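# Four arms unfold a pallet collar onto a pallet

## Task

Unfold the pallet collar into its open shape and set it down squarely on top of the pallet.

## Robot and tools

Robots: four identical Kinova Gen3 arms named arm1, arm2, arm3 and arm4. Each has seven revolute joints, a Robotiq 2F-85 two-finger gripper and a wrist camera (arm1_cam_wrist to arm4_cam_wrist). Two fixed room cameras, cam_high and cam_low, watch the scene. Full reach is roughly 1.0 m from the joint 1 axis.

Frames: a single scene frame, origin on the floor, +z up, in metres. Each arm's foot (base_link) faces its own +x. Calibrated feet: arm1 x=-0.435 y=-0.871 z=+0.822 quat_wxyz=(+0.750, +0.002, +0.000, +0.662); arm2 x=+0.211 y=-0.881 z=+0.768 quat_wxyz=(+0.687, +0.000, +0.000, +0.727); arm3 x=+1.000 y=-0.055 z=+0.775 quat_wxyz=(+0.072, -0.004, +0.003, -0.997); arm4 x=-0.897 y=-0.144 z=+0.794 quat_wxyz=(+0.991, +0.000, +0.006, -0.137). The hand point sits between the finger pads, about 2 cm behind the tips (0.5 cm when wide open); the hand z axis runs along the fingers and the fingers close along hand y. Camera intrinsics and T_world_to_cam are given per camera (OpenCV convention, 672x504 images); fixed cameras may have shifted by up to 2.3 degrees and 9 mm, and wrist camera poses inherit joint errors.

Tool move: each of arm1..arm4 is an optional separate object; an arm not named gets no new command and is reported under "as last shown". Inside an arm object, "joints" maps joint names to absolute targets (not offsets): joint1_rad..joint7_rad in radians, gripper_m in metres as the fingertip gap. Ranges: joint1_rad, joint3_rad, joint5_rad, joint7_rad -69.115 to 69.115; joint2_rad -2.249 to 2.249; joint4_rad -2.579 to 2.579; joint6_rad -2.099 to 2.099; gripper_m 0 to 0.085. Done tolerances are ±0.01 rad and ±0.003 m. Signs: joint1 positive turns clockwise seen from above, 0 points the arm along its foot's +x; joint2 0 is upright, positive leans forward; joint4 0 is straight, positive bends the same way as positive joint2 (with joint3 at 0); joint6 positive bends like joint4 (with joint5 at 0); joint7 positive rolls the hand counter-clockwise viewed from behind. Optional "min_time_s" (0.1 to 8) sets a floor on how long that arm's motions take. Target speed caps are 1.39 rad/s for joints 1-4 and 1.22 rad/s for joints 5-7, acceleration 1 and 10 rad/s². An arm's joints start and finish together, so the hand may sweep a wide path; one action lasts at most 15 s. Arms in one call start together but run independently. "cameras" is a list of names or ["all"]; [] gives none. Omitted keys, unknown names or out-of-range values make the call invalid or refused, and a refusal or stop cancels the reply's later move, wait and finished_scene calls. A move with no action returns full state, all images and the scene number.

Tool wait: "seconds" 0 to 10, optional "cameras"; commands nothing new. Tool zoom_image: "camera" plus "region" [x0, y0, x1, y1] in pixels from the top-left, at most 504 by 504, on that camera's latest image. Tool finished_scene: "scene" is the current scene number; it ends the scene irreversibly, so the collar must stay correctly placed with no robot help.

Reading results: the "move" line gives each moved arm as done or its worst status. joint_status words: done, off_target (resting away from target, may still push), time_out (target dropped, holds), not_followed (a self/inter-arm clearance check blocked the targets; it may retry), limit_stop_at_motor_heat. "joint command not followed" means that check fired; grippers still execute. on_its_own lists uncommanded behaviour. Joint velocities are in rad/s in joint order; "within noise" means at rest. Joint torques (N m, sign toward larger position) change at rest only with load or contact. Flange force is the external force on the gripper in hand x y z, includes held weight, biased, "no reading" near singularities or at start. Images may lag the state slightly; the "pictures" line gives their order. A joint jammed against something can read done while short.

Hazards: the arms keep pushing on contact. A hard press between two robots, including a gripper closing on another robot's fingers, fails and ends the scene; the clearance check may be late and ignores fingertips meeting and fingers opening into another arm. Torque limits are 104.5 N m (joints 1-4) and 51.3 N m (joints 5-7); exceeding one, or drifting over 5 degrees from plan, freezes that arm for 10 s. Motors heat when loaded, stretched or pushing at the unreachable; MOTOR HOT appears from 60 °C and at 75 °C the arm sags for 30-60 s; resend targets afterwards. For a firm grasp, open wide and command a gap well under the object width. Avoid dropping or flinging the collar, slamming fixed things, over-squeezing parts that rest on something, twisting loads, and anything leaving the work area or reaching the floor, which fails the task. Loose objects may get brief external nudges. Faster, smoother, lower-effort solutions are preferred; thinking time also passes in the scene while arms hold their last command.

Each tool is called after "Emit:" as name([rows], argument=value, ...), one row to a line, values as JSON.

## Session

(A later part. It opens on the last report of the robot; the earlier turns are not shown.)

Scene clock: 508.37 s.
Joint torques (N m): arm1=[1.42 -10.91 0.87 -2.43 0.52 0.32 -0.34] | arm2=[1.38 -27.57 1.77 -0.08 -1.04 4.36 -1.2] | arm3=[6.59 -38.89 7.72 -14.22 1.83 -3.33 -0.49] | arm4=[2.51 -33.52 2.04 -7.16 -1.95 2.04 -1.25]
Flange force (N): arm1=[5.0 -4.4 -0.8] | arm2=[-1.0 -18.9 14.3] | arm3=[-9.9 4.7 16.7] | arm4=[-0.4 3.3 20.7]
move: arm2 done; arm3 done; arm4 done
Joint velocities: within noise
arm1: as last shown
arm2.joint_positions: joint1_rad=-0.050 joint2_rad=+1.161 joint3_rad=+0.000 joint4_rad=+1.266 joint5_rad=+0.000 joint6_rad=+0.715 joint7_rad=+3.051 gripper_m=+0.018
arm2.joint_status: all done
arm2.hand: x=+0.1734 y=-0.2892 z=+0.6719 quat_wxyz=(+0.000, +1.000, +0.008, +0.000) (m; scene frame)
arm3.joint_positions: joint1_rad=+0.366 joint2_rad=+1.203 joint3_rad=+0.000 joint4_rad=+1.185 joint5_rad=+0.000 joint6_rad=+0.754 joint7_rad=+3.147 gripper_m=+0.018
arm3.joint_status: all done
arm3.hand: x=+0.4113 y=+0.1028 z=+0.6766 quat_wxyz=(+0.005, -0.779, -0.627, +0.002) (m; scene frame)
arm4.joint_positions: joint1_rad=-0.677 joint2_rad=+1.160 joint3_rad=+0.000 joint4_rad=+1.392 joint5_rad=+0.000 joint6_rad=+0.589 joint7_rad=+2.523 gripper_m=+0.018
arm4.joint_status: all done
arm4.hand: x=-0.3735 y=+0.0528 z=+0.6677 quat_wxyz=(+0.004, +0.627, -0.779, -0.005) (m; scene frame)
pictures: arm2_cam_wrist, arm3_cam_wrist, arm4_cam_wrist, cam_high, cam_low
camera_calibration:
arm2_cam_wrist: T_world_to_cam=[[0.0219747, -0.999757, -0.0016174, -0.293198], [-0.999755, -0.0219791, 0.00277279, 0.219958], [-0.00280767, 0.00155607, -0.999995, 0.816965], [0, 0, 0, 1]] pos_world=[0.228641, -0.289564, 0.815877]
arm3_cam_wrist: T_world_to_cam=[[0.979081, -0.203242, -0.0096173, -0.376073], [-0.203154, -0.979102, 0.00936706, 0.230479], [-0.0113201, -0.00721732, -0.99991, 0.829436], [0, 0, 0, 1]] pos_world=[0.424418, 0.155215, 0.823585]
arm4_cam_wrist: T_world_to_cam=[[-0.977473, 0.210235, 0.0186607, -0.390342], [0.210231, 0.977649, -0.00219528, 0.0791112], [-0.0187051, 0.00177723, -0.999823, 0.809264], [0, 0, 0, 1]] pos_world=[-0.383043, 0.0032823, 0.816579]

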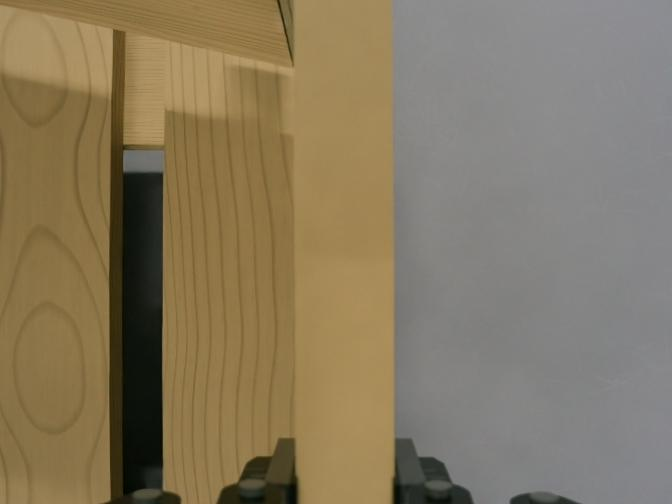

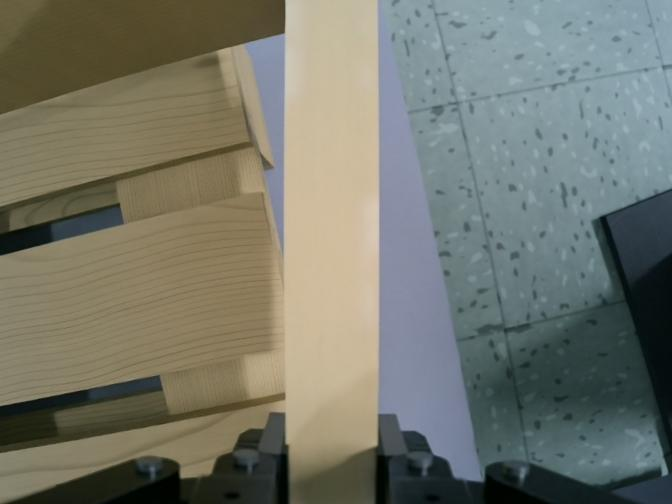

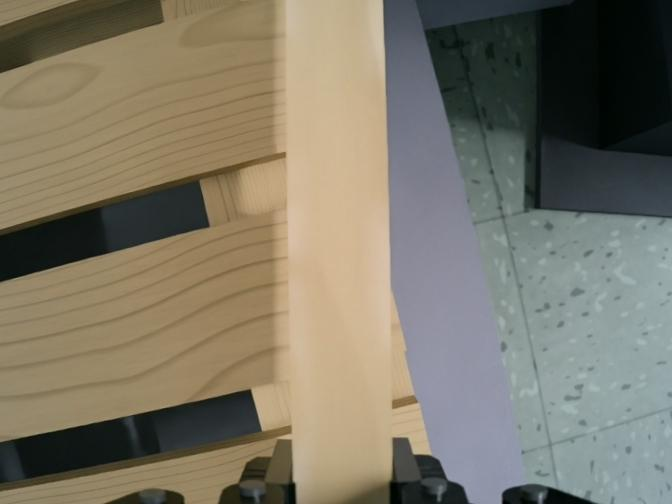

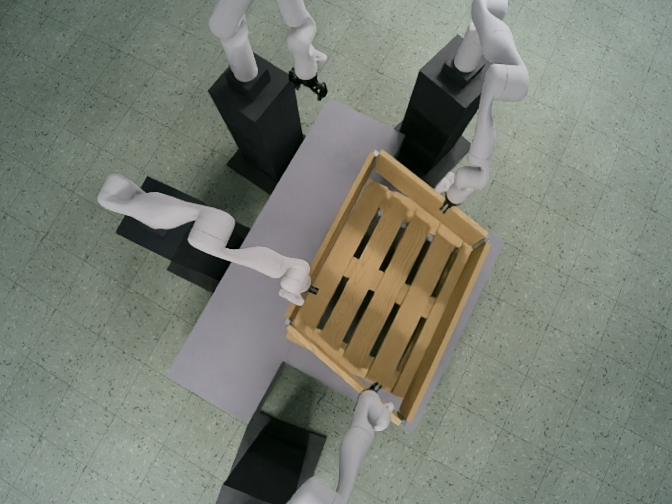

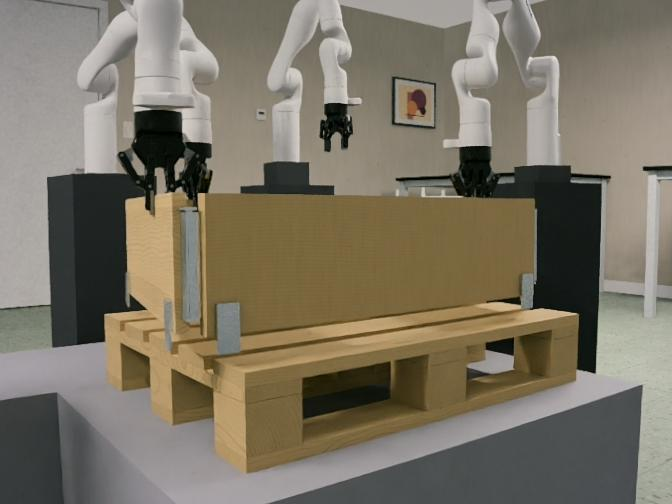

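Emit:
zoom_image(camera="arm3_cam_wrist", region=[160, 20, 320, 180])

Emit:
zoom_image(camera="arm3_cam_wrist", region=[200, 180, 320, 300])

Emit:
zoom_image(camera="arm4_cam_wrist", region=[360, 250, 480, 470])

Emit:
zoom_image(camera="arm2_cam_wrist", region=[220, 0, 340, 160])

Emit:
zoom_image(camera="cam_low", region=[100, 180, 300, 380])

Scaled by 3.150.

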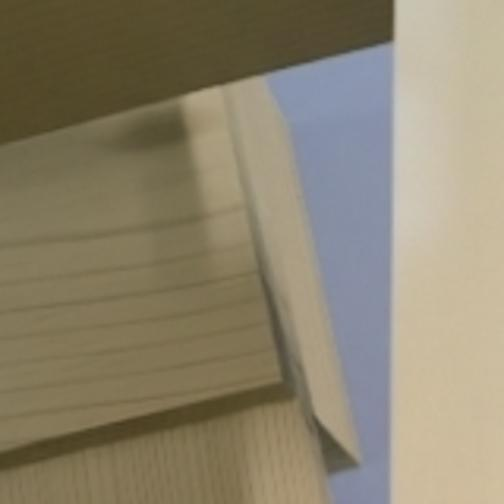

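Scaled by 4.200.

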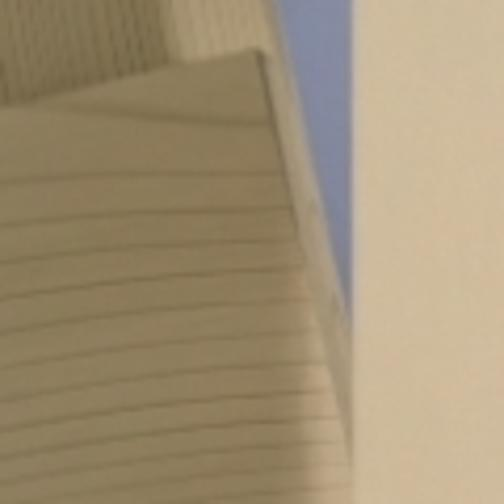

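Scaled by 2.291.

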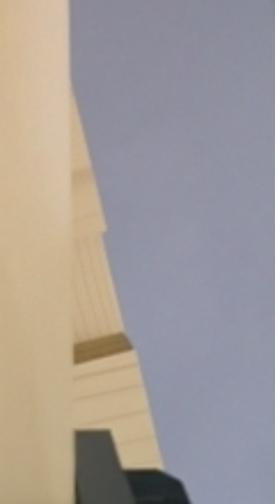

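Scaled by 3.150.

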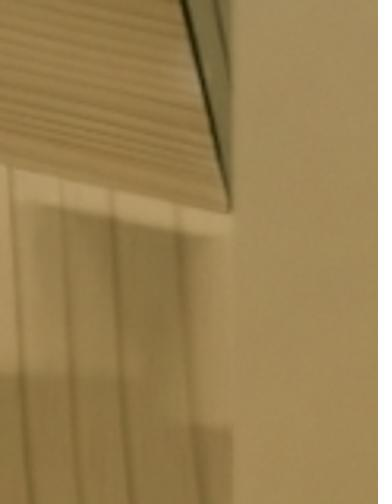

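Scaled by 2.520 from the camera's 672x504 image, which has a finer 960x720 frame.

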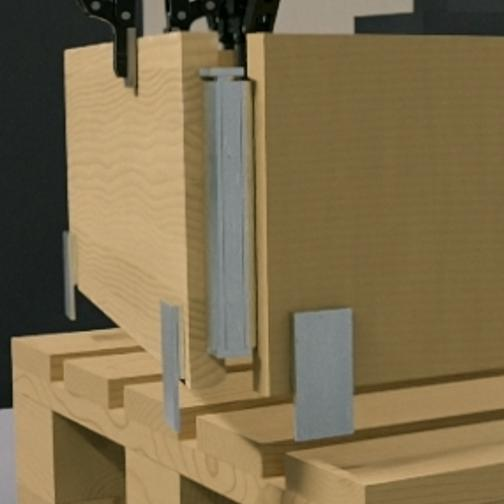

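Emit:
move(arm2={"joints": {"joint1_rad": 0.0309, "joint2_rad": 1.189, "joint4_rad": 1.1868, "joint6_rad": 0.7658, "joint7_rad": 3.1299}, "min_time_s": 1.7}, arm3={"joints": {"joint1_rad": 0.3927, "joint2_rad": 1.298, "joint4_rad": 0.9268, "joint6_rad": 0.9168, "joint7_rad": 3.4041}, "min_time_s": 1.7}, arm4={"joints": {"joint1_rad": -0.7443, "joint2_rad": 1.1365, "joint4_rad": 1.474, "joint6_rad": 0.5311, "joint7_rad": 2.686}, "min_time_s": 1.7}, cameras=["arm2_cam_wrist", "arm3_cam_wrist", "arm4_cam_wrist", "cam_high", "cam_low"])

Scene clock: 536.90 s.
Joint torques (N m): arm1=[1.41 -10.92 0.84 -2.45 0.52 0.33 -0.34] | arm2=[1.66 -29.18 2.1 -1.31 -0.57 3.97 -0.78] | arm3=[4.7 -44.67 5.71 -19.87 1.64 -5.85 -0.08] | arm4=[3.51 -34.15 3.18 -9.86 -1.4 0.27 -0.88]
Flange force (N): arm1=[5.0 -4.5 -0.7] | arm2=[-0.7 -19.0 15.1] | arm3=[-10.6 11.3 17.0] | arm4=[-0.5 10.7 19.3]
move: arm2 done; arm3 done; arm4 done
Joint velocities: within noise
arm1.joint_positions: joint1_rad=-0.272 joint2_rad=+0.529 joint3_rad=+0.000 joint4_rad=+2.427 joint5_rad=+0.000 joint6_rad=+0.185 joint7_rad=-0.147 gripper_m=+0.085
arm1.joint_status: not commanded
arm1.hand: x=-0.4497 y=-0.5998 z=+0.8507 quat_wxyz=(+0.001, +0.000, -1.000, -0.002) (m; scene frame)
arm2.joint_positions: joint1_rad=+0.031 joint2_rad=+1.189 joint3_rad=+0.000 joint4_rad=+1.187 joint5_rad=+0.000 joint6_rad=+0.766 joint7_rad=+3.130 gripper_m=+0.018
arm2.joint_status: all done
arm2.hand: x=+0.2211 y=-0.2718 z=+0.6719 quat_wxyz=(+0.000, +1.000, +0.007, +0.000) (m; scene frame)
arm3.joint_positions: joint1_rad=+0.393 joint2_rad=+1.298 joint3_rad=+0.000 joint4_rad=+0.927 joint5_rad=+0.000 joint6_rad=+0.917 joint7_rad=+3.404 gripper_m=+0.018
arm3.joint_status: all done
arm3.hand: x=+0.3703 y=+0.1299 z=+0.6770 quat_wxyz=(+0.005, -0.702, -0.712, +0.001) (m; scene frame)
arm4.joint_positions: joint1_rad=-0.744 joint2_rad=+1.137 joint3_rad=+0.000 joint4_rad=+1.474 joint5_rad=+0.000 joint6_rad=+0.531 joint7_rad=+2.686 gripper_m=+0.018
arm4.joint_status: all done
arm4.hand: x=-0.4054 y=+0.0788 z=+0.6676 quat_wxyz=(+0.004, +0.712, -0.702, -0.005) (m; scene frame)
pictures: arm2_cam_wrist, arm3_cam_wrist, arm4_cam_wrist, cam_high, cam_low
camera_calibration:
arm2_cam_wrist: T_world_to_cam=[[0.0196728, -0.999805, -0.00163036, -0.276215], [-0.999802, -0.0196774, 0.00280914, 0.268636], [-0.00284067, 0.00157477, -0.999995, 0.817186], [0, 0, 0, 1]] pos_world=[0.276338, -0.272162, 0.815977]
arm3_cam_wrist: T_world_to_cam=[[0.999639, 0.0254882, -0.00845866, -0.368441], [0.0255493, -0.999648, 0.00719974, 0.168052], [-0.00827218, -0.00741326, -0.999938, 0.828461], [0, 0, 0, 1]] pos_world=[0.370868, 0.183526, 0.824083]
arm4_cam_wrist: T_world_to_cam=[[-0.99966, -0.0182864, 0.0185806, -0.417887], [-0.0182753, 0.999833, 0.000766712, -0.0359887], [-0.0185915, 0.000426885, -0.999827, 0.808746], [0, 0, 0, 1]] pos_world=[-0.403367, 0.0279957, 0.816399]

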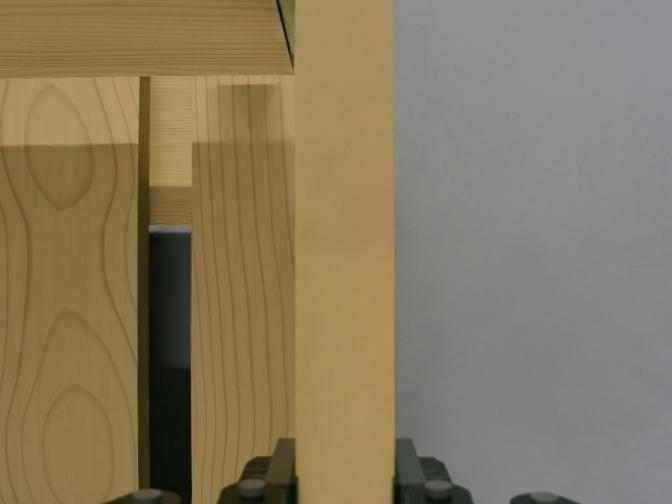

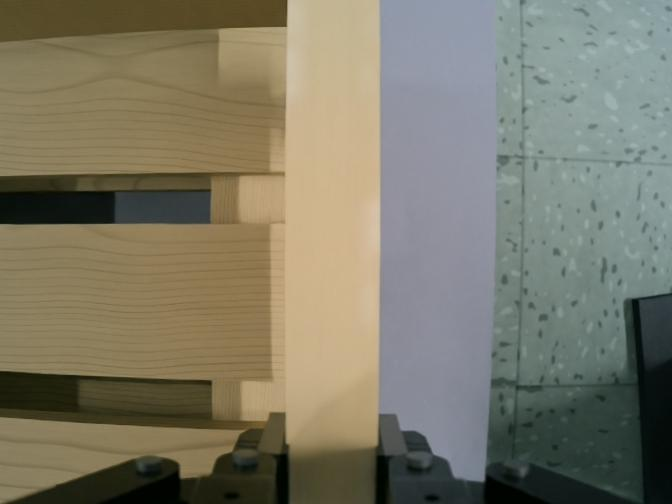

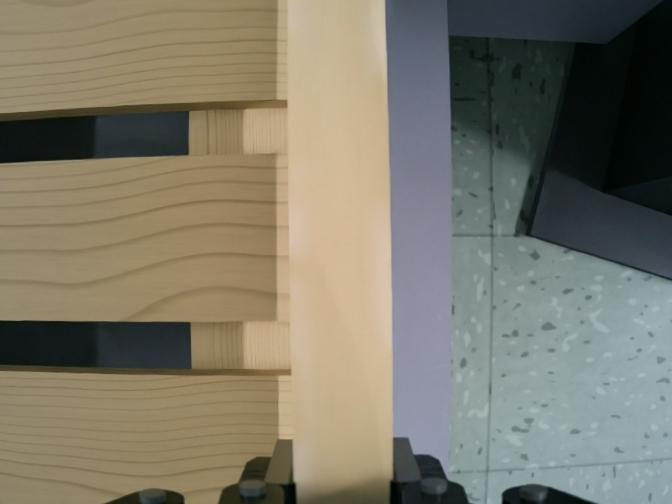

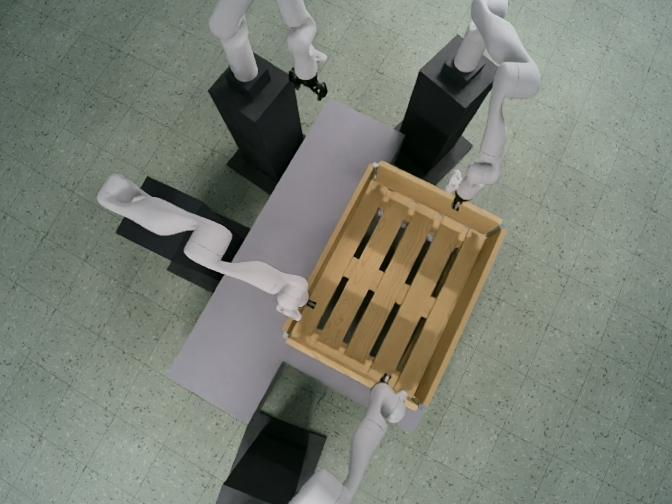

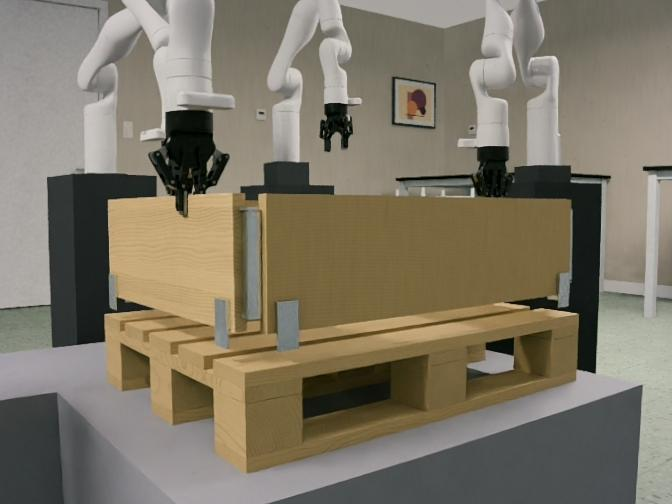

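Emit:
zoom_image(camera="cam_low", region=[90, 260, 310, 420])

Emit:
zoom_image(camera="cam_low", region=[480, 240, 620, 360])

Emit:
zoom_image(camera="cam_high", region=[270, 140, 520, 420])

Emit:
zoom_image(camera="cam_high", region=[390, 340, 450, 430])

Emit:
zoom_image(camera="cam_high", region=[270, 290, 340, 370])

Emit:
zoom_image(camera="cam_high", region=[340, 150, 410, 230])

Emit:
zoom_image(camera="cam_high", region=[450, 190, 520, 270])

Scaled by 2.291 from the camera's 672x504 image, which has a finer 960x720 frame.

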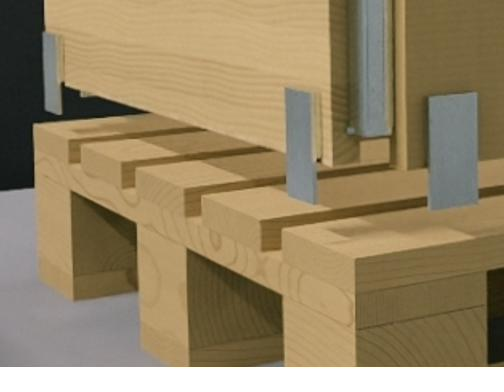

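Scaled by 3.600 from the camera's 672x504 image, which has a finer 960x720 frame.

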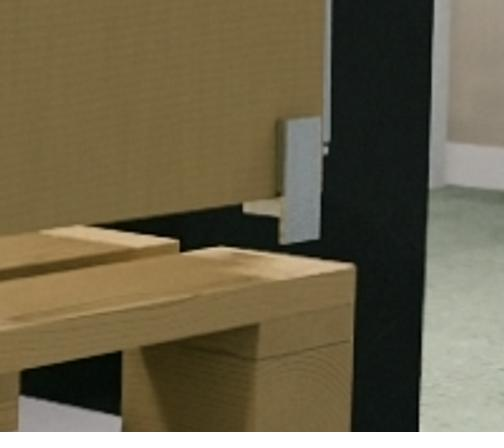

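Scaled by 1.800 from the camera's 672x504 image, which has a finer 960x720 frame.

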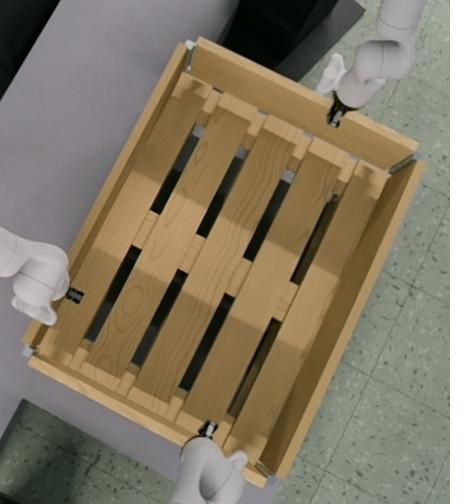

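Scaled by 5.600 from the camera's 672x504 image, which has a finer 960x720 frame.

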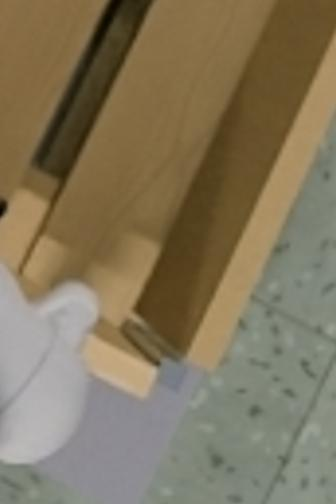

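Scaled by 6.300 from the camera's 672x504 image, which has a finer 960x720 frame.

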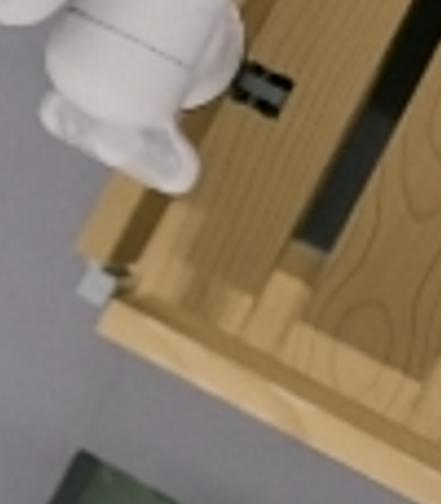

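Scaled by 6.300 from the camera's 672x504 image, which has a finer 960x720 frame.

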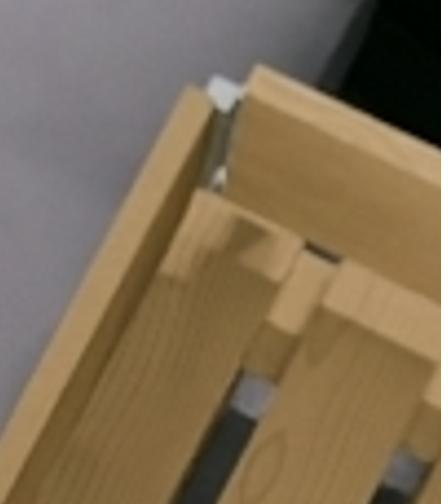

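Scaled by 6.300 from the camera's 672x504 image, which has a finer 960x720 frame.

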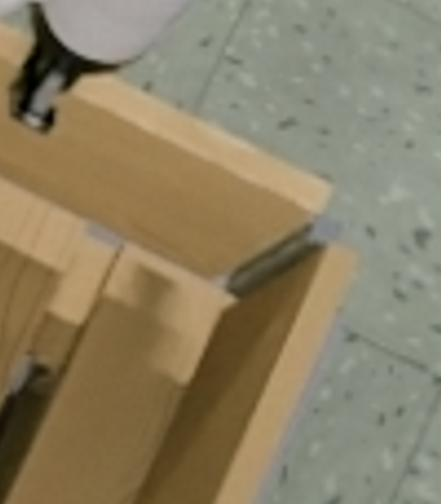

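Emit:
move(arm3={"joints": {"joint1_rad": 0.3906, "joint2_rad": 1.2874, "joint4_rad": 0.9543, "joint6_rad": 0.8999, "joint7_rad": 3.402}, "min_time_s": 0.8}, arm4={"joints": {"joint1_rad": -0.7449, "joint2_rad": 1.1355, "joint4_rad": 1.4771, "joint6_rad": 0.529, "joint7_rad": 2.6854}, "min_time_s": 0.8}, cameras=["arm2_cam_wrist", "arm3_cam_wrist", "arm4_cam_wrist", "cam_low"])

Scene clock: 550.77 s.
Joint torques (N m): arm1=[1.43 -10.93 0.87 -2.42 0.51 0.32 -0.37] | arm2=[0.57 -32.38 1.76 -7.12 -0.45 0.6 -0.66] | arm3=[2.04 -35.81 3.3 -7.49 0.81 1.8 0.42] | arm4=[-0.21 -27.28 -0.97 1.02 -1.99 6.04 -0.48]
Flange force (N): arm1=[5.0 -4.4 -0.7] | arm2=[0.6 -6.6 13.3] | arm3=[0.2 -12.4 18.5] | arm4=[-2.9 -10.0 20.8]
move: arm3 done; arm4 done
Joint velocities: within noise
arm1, arm2: as last shown
arm2.hand: x=+0.2210 y=-0.2718 z=+0.6719 quat_wxyz=(+0.000, +1.000, +0.007, +0.000) (m; scene frame)
arm3.joint_positions: joint1_rad=+0.391 joint2_rad=+1.287 joint3_rad=+0.000 joint4_rad=+0.954 joint5_rad=+0.000 joint6_rad=+0.900 joint7_rad=+3.402 gripper_m=+0.018
arm3.joint_status: all done
arm3.hand: x=+0.3742 y=+0.1276 z=+0.6771 quat_wxyz=(+0.005, -0.702, -0.712, +0.001) (m; scene frame)
arm4.joint_positions: joint1_rad=-0.745 joint2_rad=+1.135 joint3_rad=+0.000 joint4_rad=+1.477 joint5_rad=+0.000 joint6_rad=+0.529 joint7_rad=+2.685 gripper_m=+0.018
arm4.joint_status: all done
arm4.hand: x=-0.4061 y=+0.0788 z=+0.6677 quat_wxyz=(+0.004, +0.712, -0.702, -0.005) (m; scene frame)
pictures: arm2_cam_wrist, arm3_cam_wrist, arm4_cam_wrist, cam_low
camera_calibration:
arm2_cam_wrist: T_world_to_cam=[[0.0196723, -0.999805, -0.0015304, -0.276395], [-0.999802, -0.0196766, 0.00281111, 0.268533], [-0.00284067, 0.00147479, -0.999995, 0.817059], [0, 0, 0, 1]] pos_world=[0.276238, -0.272262, 0.815877]
arm3_cam_wrist: T_world_to_cam=[[0.999641, 0.0253888, -0.00855502, -0.372284], [0.0254497, -0.999651, 0.00709796, 0.165772], [-0.00837182, -0.00731313, -0.999938, 0.828596], [0, 0, 0, 1]] pos_world=[0.374868, 0.181226, 0.824183]
arm4_cam_wrist: T_world_to_cam=[[-0.99966, -0.0182883, 0.0185788, -0.418687], [-0.0182753, 0.999833, 0.000866695, -0.0360847], [-0.0185915, 0.000526868, -0.999827, 0.808829], [0, 0, 0, 1]] pos_world=[-0.404167, 0.0279955, 0.816499]

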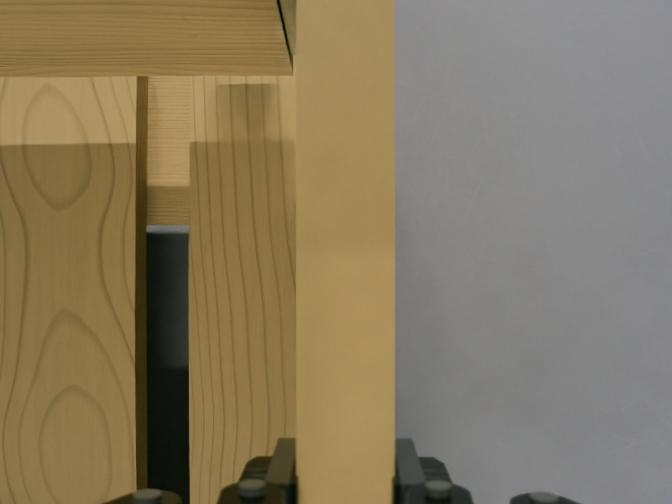

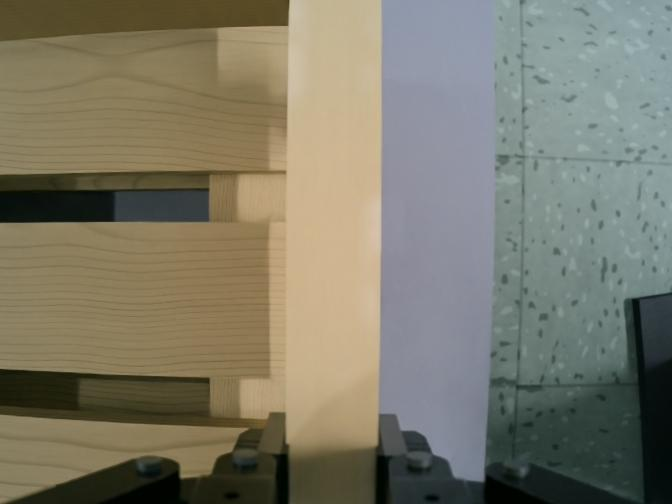

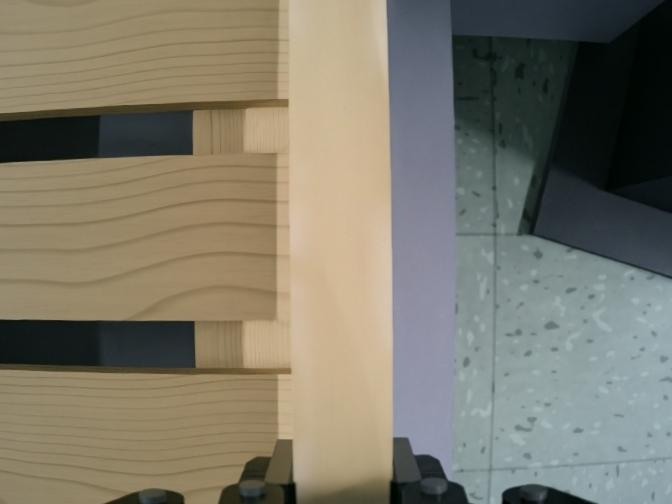

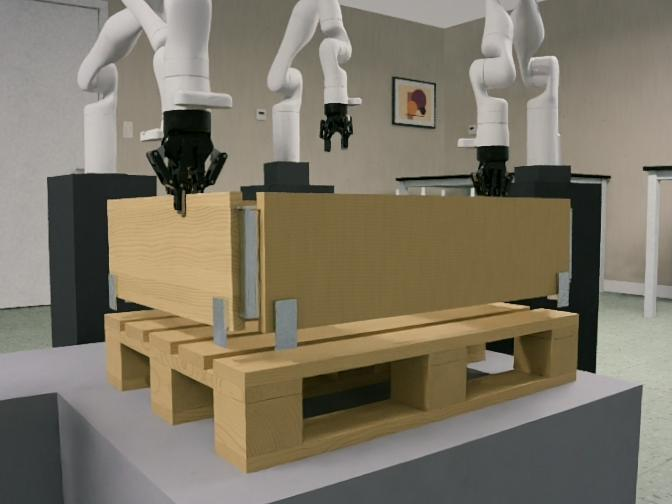

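Emit:
zoom_image(camera="arm2_cam_wrist", region=[100, 60, 320, 280])

Emit:
zoom_image(camera="arm2_cam_wrist", region=[100, 260, 320, 480])

Emit:
zoom_image(camera="arm3_cam_wrist", region=[0, 150, 300, 450])

Emit:
zoom_image(camera="arm4_cam_wrist", region=[0, 80, 300, 380])

Emit:
zoom_image(camera="cam_low", region=[180, 270, 320, 410])

Scaled by 2.291.

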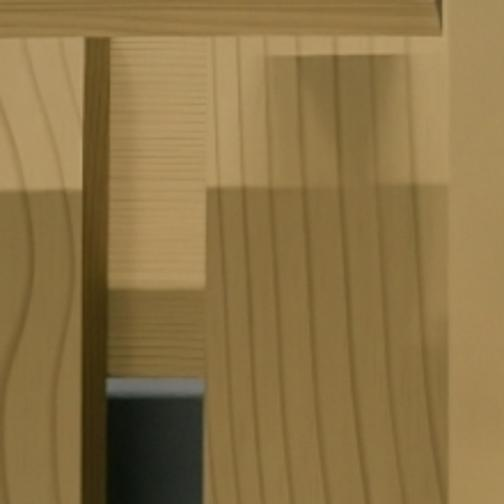

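Scaled by 2.291.

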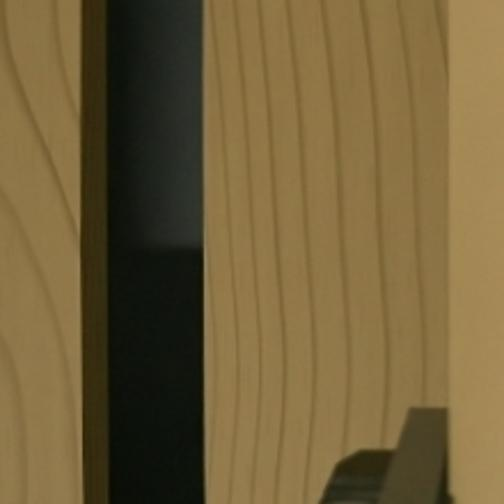

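Scaled by 1.680.

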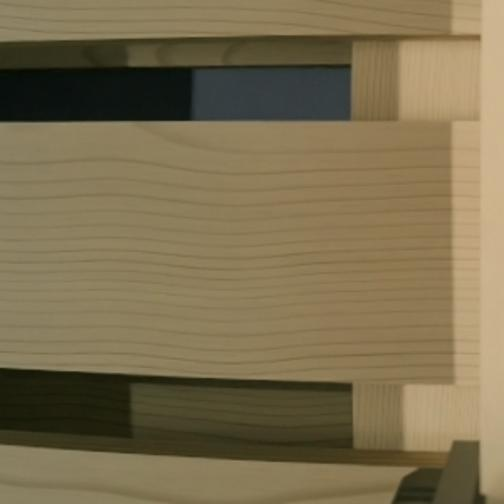

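Scaled by 1.680.

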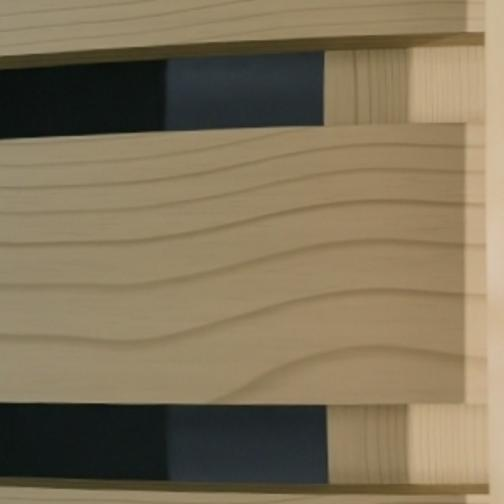

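Scaled by 3.600 from the camera's 672x504 image, which has a finer 960x720 frame.

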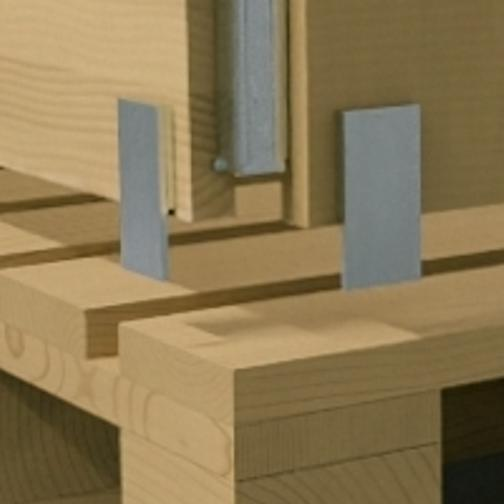

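Emit:
move(arm2={"joints": {"joint2_rad": 1.2263, "joint4_rad": 1.1737, "joint6_rad": 0.7416}, "min_time_s": 1.2}, arm3={"joints": {"joint1_rad": 0.3903, "joint2_rad": 1.3261, "joint4_rad": 0.9333, "joint6_rad": 0.8822, "joint7_rad": 3.4017}, "min_time_s": 1.2}, arm4={"joints": {"joint1_rad": -0.7434, "joint2_rad": 1.1789, "joint4_rad": 1.4548, "joint6_rad": 0.5079, "joint7_rad": 2.6869}, "min_time_s": 1.2}, cameras=["cam_low"])

Emit:
zoom_image(camera="cam_low", region=[90, 260, 310, 420])

Emit:
zoom_image(camera="cam_low", region=[480, 240, 620, 360])

Scene clock: 570.20 s.
Joint torques (N m): arm1=[1.43 -10.94 0.85 -2.41 0.54 0.33 -0.36] | arm2=[0.25 -33.04 1.2 -6.43 -0.68 0.87 -0.69] | arm3=[1.03 -39.61 2.71 -12.94 0.51 -1.73 0.3] | arm4=[2.29 -31.28 1.88 -4.8 -1.32 2.86 -0.45]
Flange force (N): arm1=[5.1 -4.4 -0.6] | arm2=[1.2 -9.0 15.3] | arm3=[-1.7 -0.3 17.3] | arm4=[-2.5 2.4 19.9]
move: arm2 done; arm3 done; arm4 done
Joint velocities: within noise
arm1: as last shown
arm2.joint_positions: joint1_rad=+0.031 joint2_rad=+1.226 joint3_rad=+0.000 joint4_rad=+1.174 joint5_rad=+0.000 joint6_rad=+0.742 joint7_rad=+3.130 gripper_m=+0.018
arm2.joint_status: all done
arm2.hand: x=+0.2210 y=-0.2718 z=+0.6520 quat_wxyz=(+0.000, +1.000, +0.007, +0.000) (m; scene frame)
arm3.joint_positions: joint1_rad=+0.390 joint2_rad=+1.326 joint3_rad=+0.000 joint4_rad=+0.933 joint5_rad=+0.000 joint6_rad=+0.882 joint7_rad=+3.402 gripper_m=+0.018
arm3.joint_status: all done
arm3.hand: x=+0.3733 y=+0.1277 z=+0.6570 quat_wxyz=(+0.005, -0.702, -0.712, +0.001) (m; scene frame)
arm4.joint_positions: joint1_rad=-0.743 joint2_rad=+1.179 joint3_rad=+0.000 joint4_rad=+1.455 joint5_rad=+0.000 joint6_rad=+0.508 joint7_rad=+2.687 gripper_m=+0.018
arm4.joint_status: all done
arm4.hand: x=-0.4047 y=+0.0788 z=+0.6476 quat_wxyz=(+0.004, +0.712, -0.702, -0.005) (m; scene frame)
pictures: cam_low

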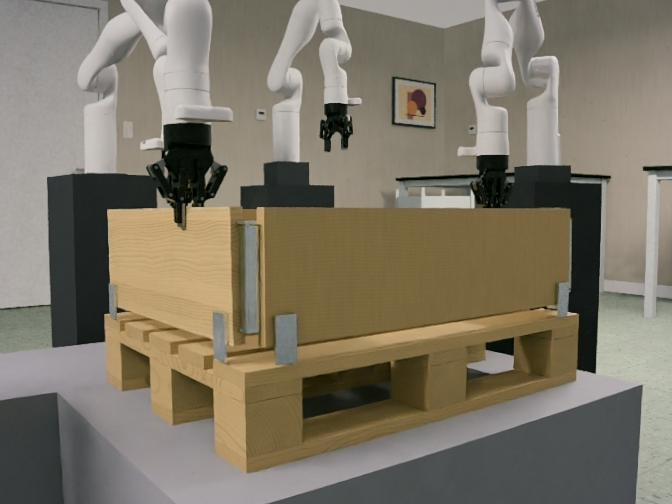

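Scaled by 2.291 from the camera's 672x504 image, which has a finer 960x720 frame.

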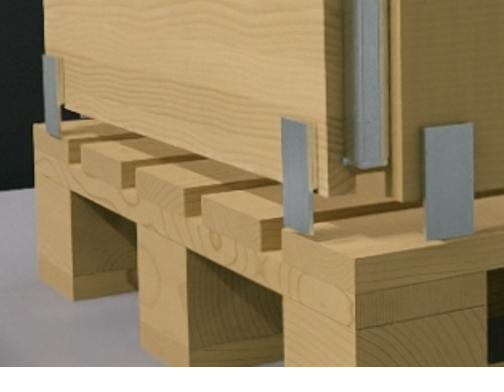

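Scaled by 3.600 from the camera's 672x504 image, which has a finer 960x720 frame.

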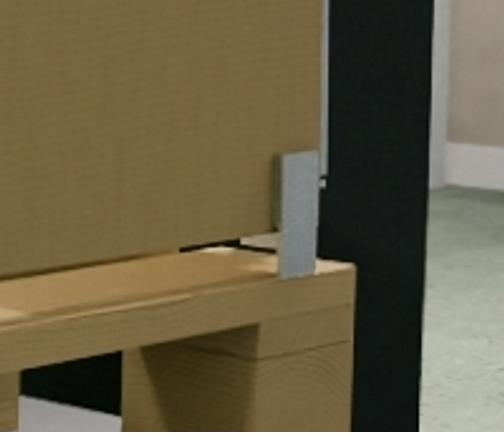

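Emit:
move(arm2={"joints": {"joint2_rad": 1.2418, "joint4_rad": 1.1675, "joint6_rad": 0.7323}, "min_time_s": 1.0}, arm3={"joints": {"joint2_rad": 1.3412, "joint4_rad": 0.9256, "joint6_rad": 0.8748}, "min_time_s": 1.0}, arm4={"joints": {"joint2_rad": 1.1956, "joint4_rad": 1.4477, "joint6_rad": 0.4983}, "min_time_s": 1.0}, cameras=["cam_low"])

Emit:
zoom_image(camera="cam_low", region=[90, 260, 310, 420])

Emit:
zoom_image(camera="cam_low", region=[480, 240, 620, 360])

Scene clock: 575.43 s.
Joint torques (N m): arm1=[1.45 -10.95 0.87 -2.43 0.53 0.33 -0.34] | arm2=[0.58 -32.83 1.46 -5.79 -0.7 1.33 -0.72] | arm3=[1.48 -39.3 3.06 -12.81 0.59 -1.77 0.2] | arm4=[3.13 -30.64 2.77 -3.97 -1.17 3.13 -0.6]
Flange force (N): arm1=[5.2 -4.4 -0.6] | arm2=[0.7 -9.8 15.8] | arm3=[-2.3 -0.2 16.7] | arm4=[-4.2 1.8 19.4]
move: arm2 done; arm3 done; arm4 done
Joint velocities: within noise
arm1: as last shown
arm2.joint_positions: joint1_rad=+0.031 joint2_rad=+1.242 joint3_rad=+0.000 joint4_rad=+1.167 joint5_rad=+0.000 joint6_rad=+0.732 joint7_rad=+3.130 gripper_m=+0.018
arm2.joint_status: all done
arm2.hand: x=+0.2210 y=-0.2717 z=+0.6439 quat_wxyz=(+0.000, +1.000, +0.007, +0.000) (m; scene frame)
arm3.joint_positions: joint1_rad=+0.390 joint2_rad=+1.341 joint3_rad=+0.000 joint4_rad=+0.926 joint5_rad=+0.000 joint6_rad=+0.875 joint7_rad=+3.402 gripper_m=+0.018
arm3.joint_status: all done
arm3.hand: x=+0.3732 y=+0.1277 z=+0.6490 quat_wxyz=(+0.005, -0.702, -0.712, +0.001) (m; scene frame)
arm4.joint_positions: joint1_rad=-0.743 joint2_rad=+1.196 joint3_rad=+0.000 joint4_rad=+1.448 joint5_rad=+0.000 joint6_rad=+0.498 joint7_rad=+2.687 gripper_m=+0.018
arm4.joint_status: all done
arm4.hand: x=-0.4048 y=+0.0788 z=+0.6397 quat_wxyz=(+0.004, +0.712, -0.702, -0.005) (m; scene frame)
pictures: cam_low

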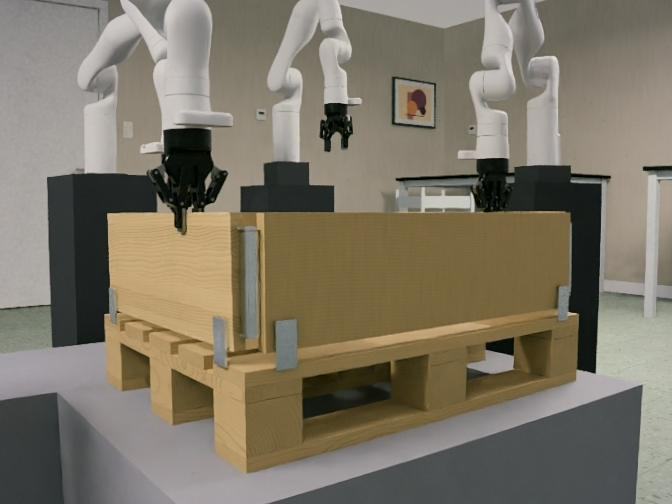

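Scaled by 2.291 from the camera's 672x504 image, which has a finer 960x720 frame.

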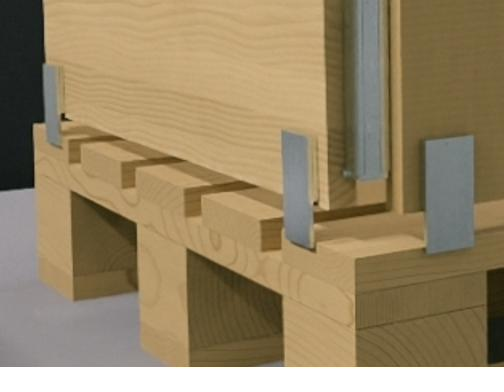

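Scaled by 3.600 from the camera's 672x504 image, which has a finer 960x720 frame.

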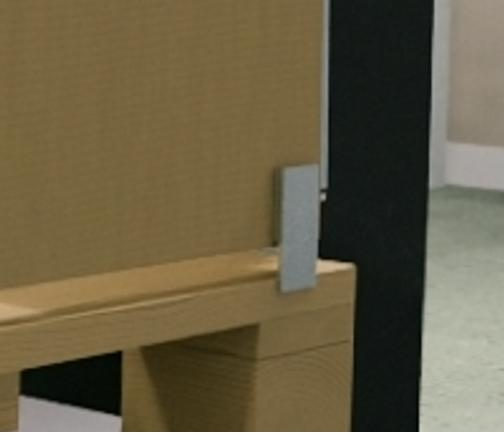

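Emit:
move(arm2={"joints": {"joint2_rad": 1.2611, "joint4_rad": 1.1591, "joint6_rad": 0.7214}, "min_time_s": 1.2}, arm3={"joints": {"joint2_rad": 1.3604, "joint4_rad": 0.915, "joint6_rad": 0.8662}, "min_time_s": 1.2}, arm4={"joints": {"joint2_rad": 1.2167, "joint4_rad": 1.438, "joint6_rad": 0.4869}, "min_time_s": 1.2}, cameras=["cam_low"])

Emit:
zoom_image(camera="cam_low", region=[90, 260, 310, 420])

Emit:
zoom_image(camera="cam_low", region=[480, 240, 620, 360])

Scene clock: 581.13 s.
Joint torques (N m): arm1=[1.44 -10.95 0.87 -2.38 0.53 0.34 -0.35] | arm2=[0.56 -32.65 1.47 -5.1 -0.57 1.74 -0.6] | arm3=[1.98 -39.2 3.39 -12.87 0.69 -1.94 0.19] | arm4=[3.54 -30.23 3.23 -3.59 -1.09 3.16 -0.57]
Flange force (N): arm1=[5.1 -4.3 -0.6] | arm2=[0.6 -11.1 16.5] | arm3=[-3.2 0.1 16.1] | arm4=[-5.0 1.8 18.7]
move: arm2 done; arm3 done; arm4 done
Joint velocities: within noise
arm1: as last shown
arm2.joint_positions: joint1_rad=+0.031 joint2_rad=+1.261 joint3_rad=+0.000 joint4_rad=+1.159 joint5_rad=+0.000 joint6_rad=+0.721 joint7_rad=+3.130 gripper_m=+0.018
arm2.joint_status: all done
arm2.hand: x=+0.2210 y=-0.2718 z=+0.6339 quat_wxyz=(+0.000, +1.000, +0.007, +0.000) (m; scene frame)
arm3.joint_positions: joint1_rad=+0.390 joint2_rad=+1.360 joint3_rad=+0.000 joint4_rad=+0.915 joint5_rad=+0.000 joint6_rad=+0.866 joint7_rad=+3.402 gripper_m=+0.018
arm3.joint_status: all done
arm3.hand: x=+0.3731 y=+0.1278 z=+0.6391 quat_wxyz=(+0.005, -0.702, -0.712, +0.001) (m; scene frame)
arm4.joint_positions: joint1_rad=-0.743 joint2_rad=+1.217 joint3_rad=+0.000 joint4_rad=+1.438 joint5_rad=+0.000 joint6_rad=+0.487 joint7_rad=+2.687 gripper_m=+0.018
arm4.joint_status: all done
arm4.hand: x=-0.4049 y=+0.0788 z=+0.6297 quat_wxyz=(+0.004, +0.712, -0.702, -0.005) (m; scene frame)
pictures: cam_low

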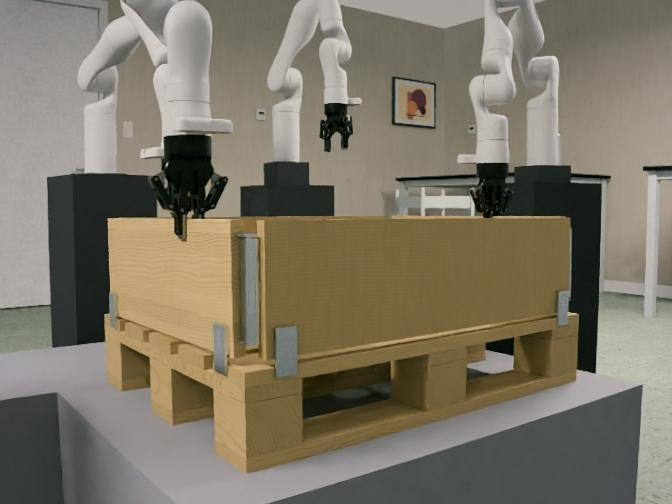

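Scaled by 2.291 from the camera's 672x504 image, which has a finer 960x720 frame.

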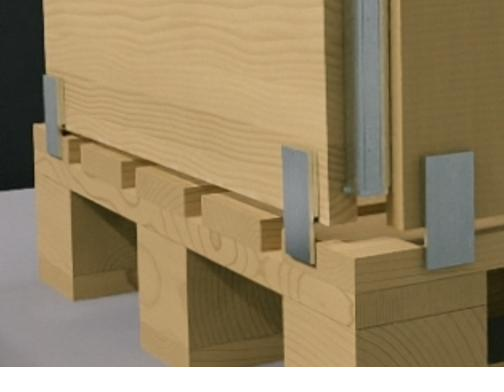

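Scaled by 3.600 from the camera's 672x504 image, which has a finer 960x720 frame.

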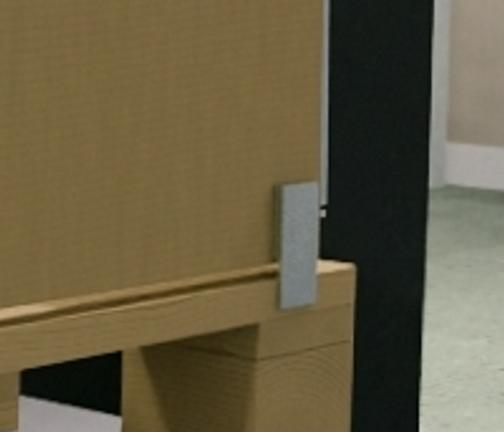

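Emit:
move(arm2={"joints": {"joint2_rad": 1.2767, "joint4_rad": 1.1517, "joint6_rad": 0.7132}, "min_time_s": 1.2}, arm3={"joints": {"joint2_rad": 1.3761, "joint4_rad": 0.9059, "joint6_rad": 0.8596}, "min_time_s": 1.2}, arm4={"joints": {"joint2_rad": 1.2338, "joint4_rad": 1.4297, "joint6_rad": 0.4781}, "min_time_s": 1.2}, cameras=["cam_low", "cam_high"])

Emit:
zoom_image(camera="cam_low", region=[90, 260, 310, 420])

Emit:
zoom_image(camera="cam_low", region=[480, 240, 620, 360])

Scene clock: 584.57 s.
Joint torques (N m): arm1=[1.43 -10.9 0.84 -2.46 0.53 0.34 -0.38] | arm2=[-2.29 -15.14 -0.9 -3.98 -1.03 -2.67 -0.67] | arm3=[-1.74 -38.6 0.98 -13.59 -0.14 -2.76 0.24] | arm4=[7.09 -16.87 6.23 -2.7 -0.34 0.59 -0.4]
Flange force (N): arm1=[5.0 -4.6 -0.7] | arm2=[5.1 -1.2 -21.3] | arm3=[1.4 4.5 13.3] | arm4=[-9.7 8.3 -11.8]
move: arm2 done; arm3 done; arm4 done
Joint velocities: within noise
arm1: as last shown
arm2.joint_positions: joint1_rad=+0.031 joint2_rad=+1.277 joint3_rad=+0.000 joint4_rad=+1.152 joint5_rad=+0.000 joint6_rad=+0.713 joint7_rad=+3.130 gripper_m=+0.018
arm2.joint_status: all done
arm2.hand: x=+0.2210 y=-0.2717 z=+0.6260 quat_wxyz=(+0.000, +1.000, +0.007, +0.000) (m; scene frame)
arm3.joint_positions: joint1_rad=+0.390 joint2_rad=+1.376 joint3_rad=+0.000 joint4_rad=+0.906 joint5_rad=+0.000 joint6_rad=+0.860 joint7_rad=+3.402 gripper_m=+0.018
arm3.joint_status: all done
arm3.hand: x=+0.3730 y=+0.1279 z=+0.6310 quat_wxyz=(+0.005, -0.702, -0.712, +0.001) (m; scene frame)
arm4.joint_positions: joint1_rad=-0.743 joint2_rad=+1.234 joint3_rad=+0.000 joint4_rad=+1.430 joint5_rad=+0.000 joint6_rad=+0.478 joint7_rad=+2.687 gripper_m=+0.018
arm4.joint_status: all done
arm4.hand: x=-0.4050 y=+0.0789 z=+0.6217 quat_wxyz=(+0.004, +0.712, -0.702, -0.005) (m; scene frame)
pictures: cam_high, cam_low

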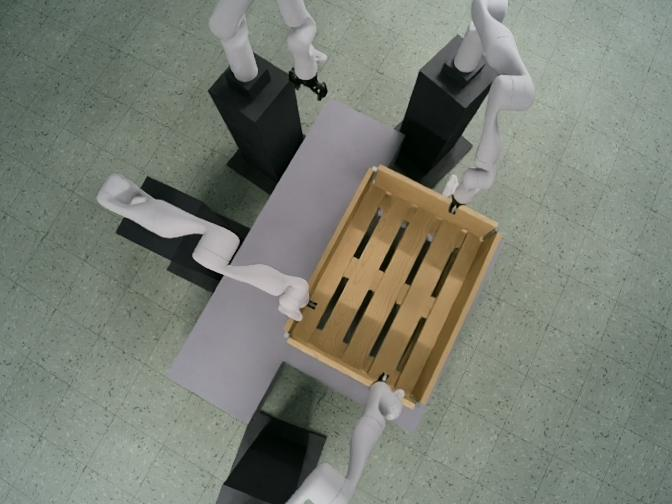

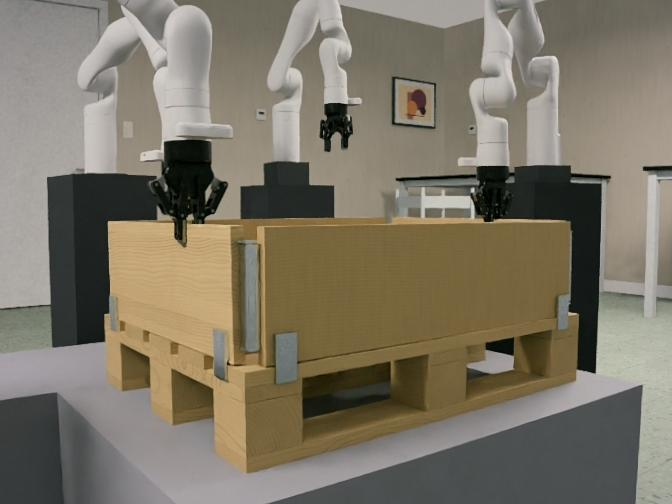

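Scaled by 2.291 from the camera's 672x504 image, which has a finer 960x720 frame.

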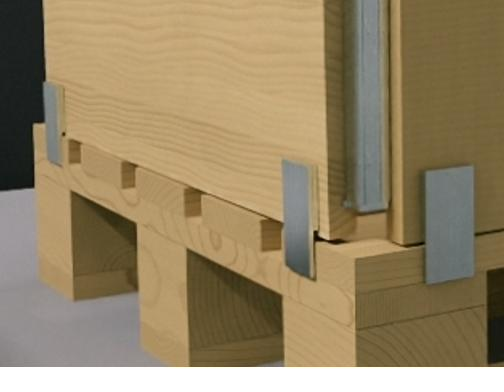

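Scaled by 3.600 from the camera's 672x504 image, which has a finer 960x720 frame.

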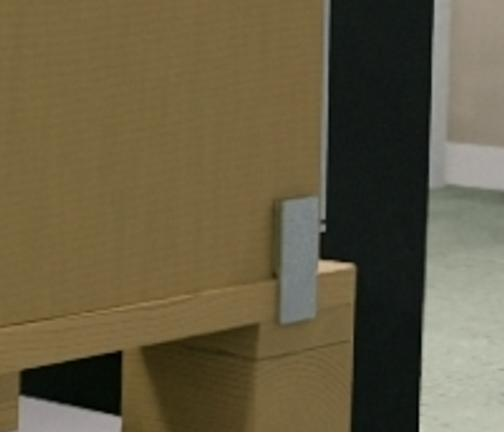

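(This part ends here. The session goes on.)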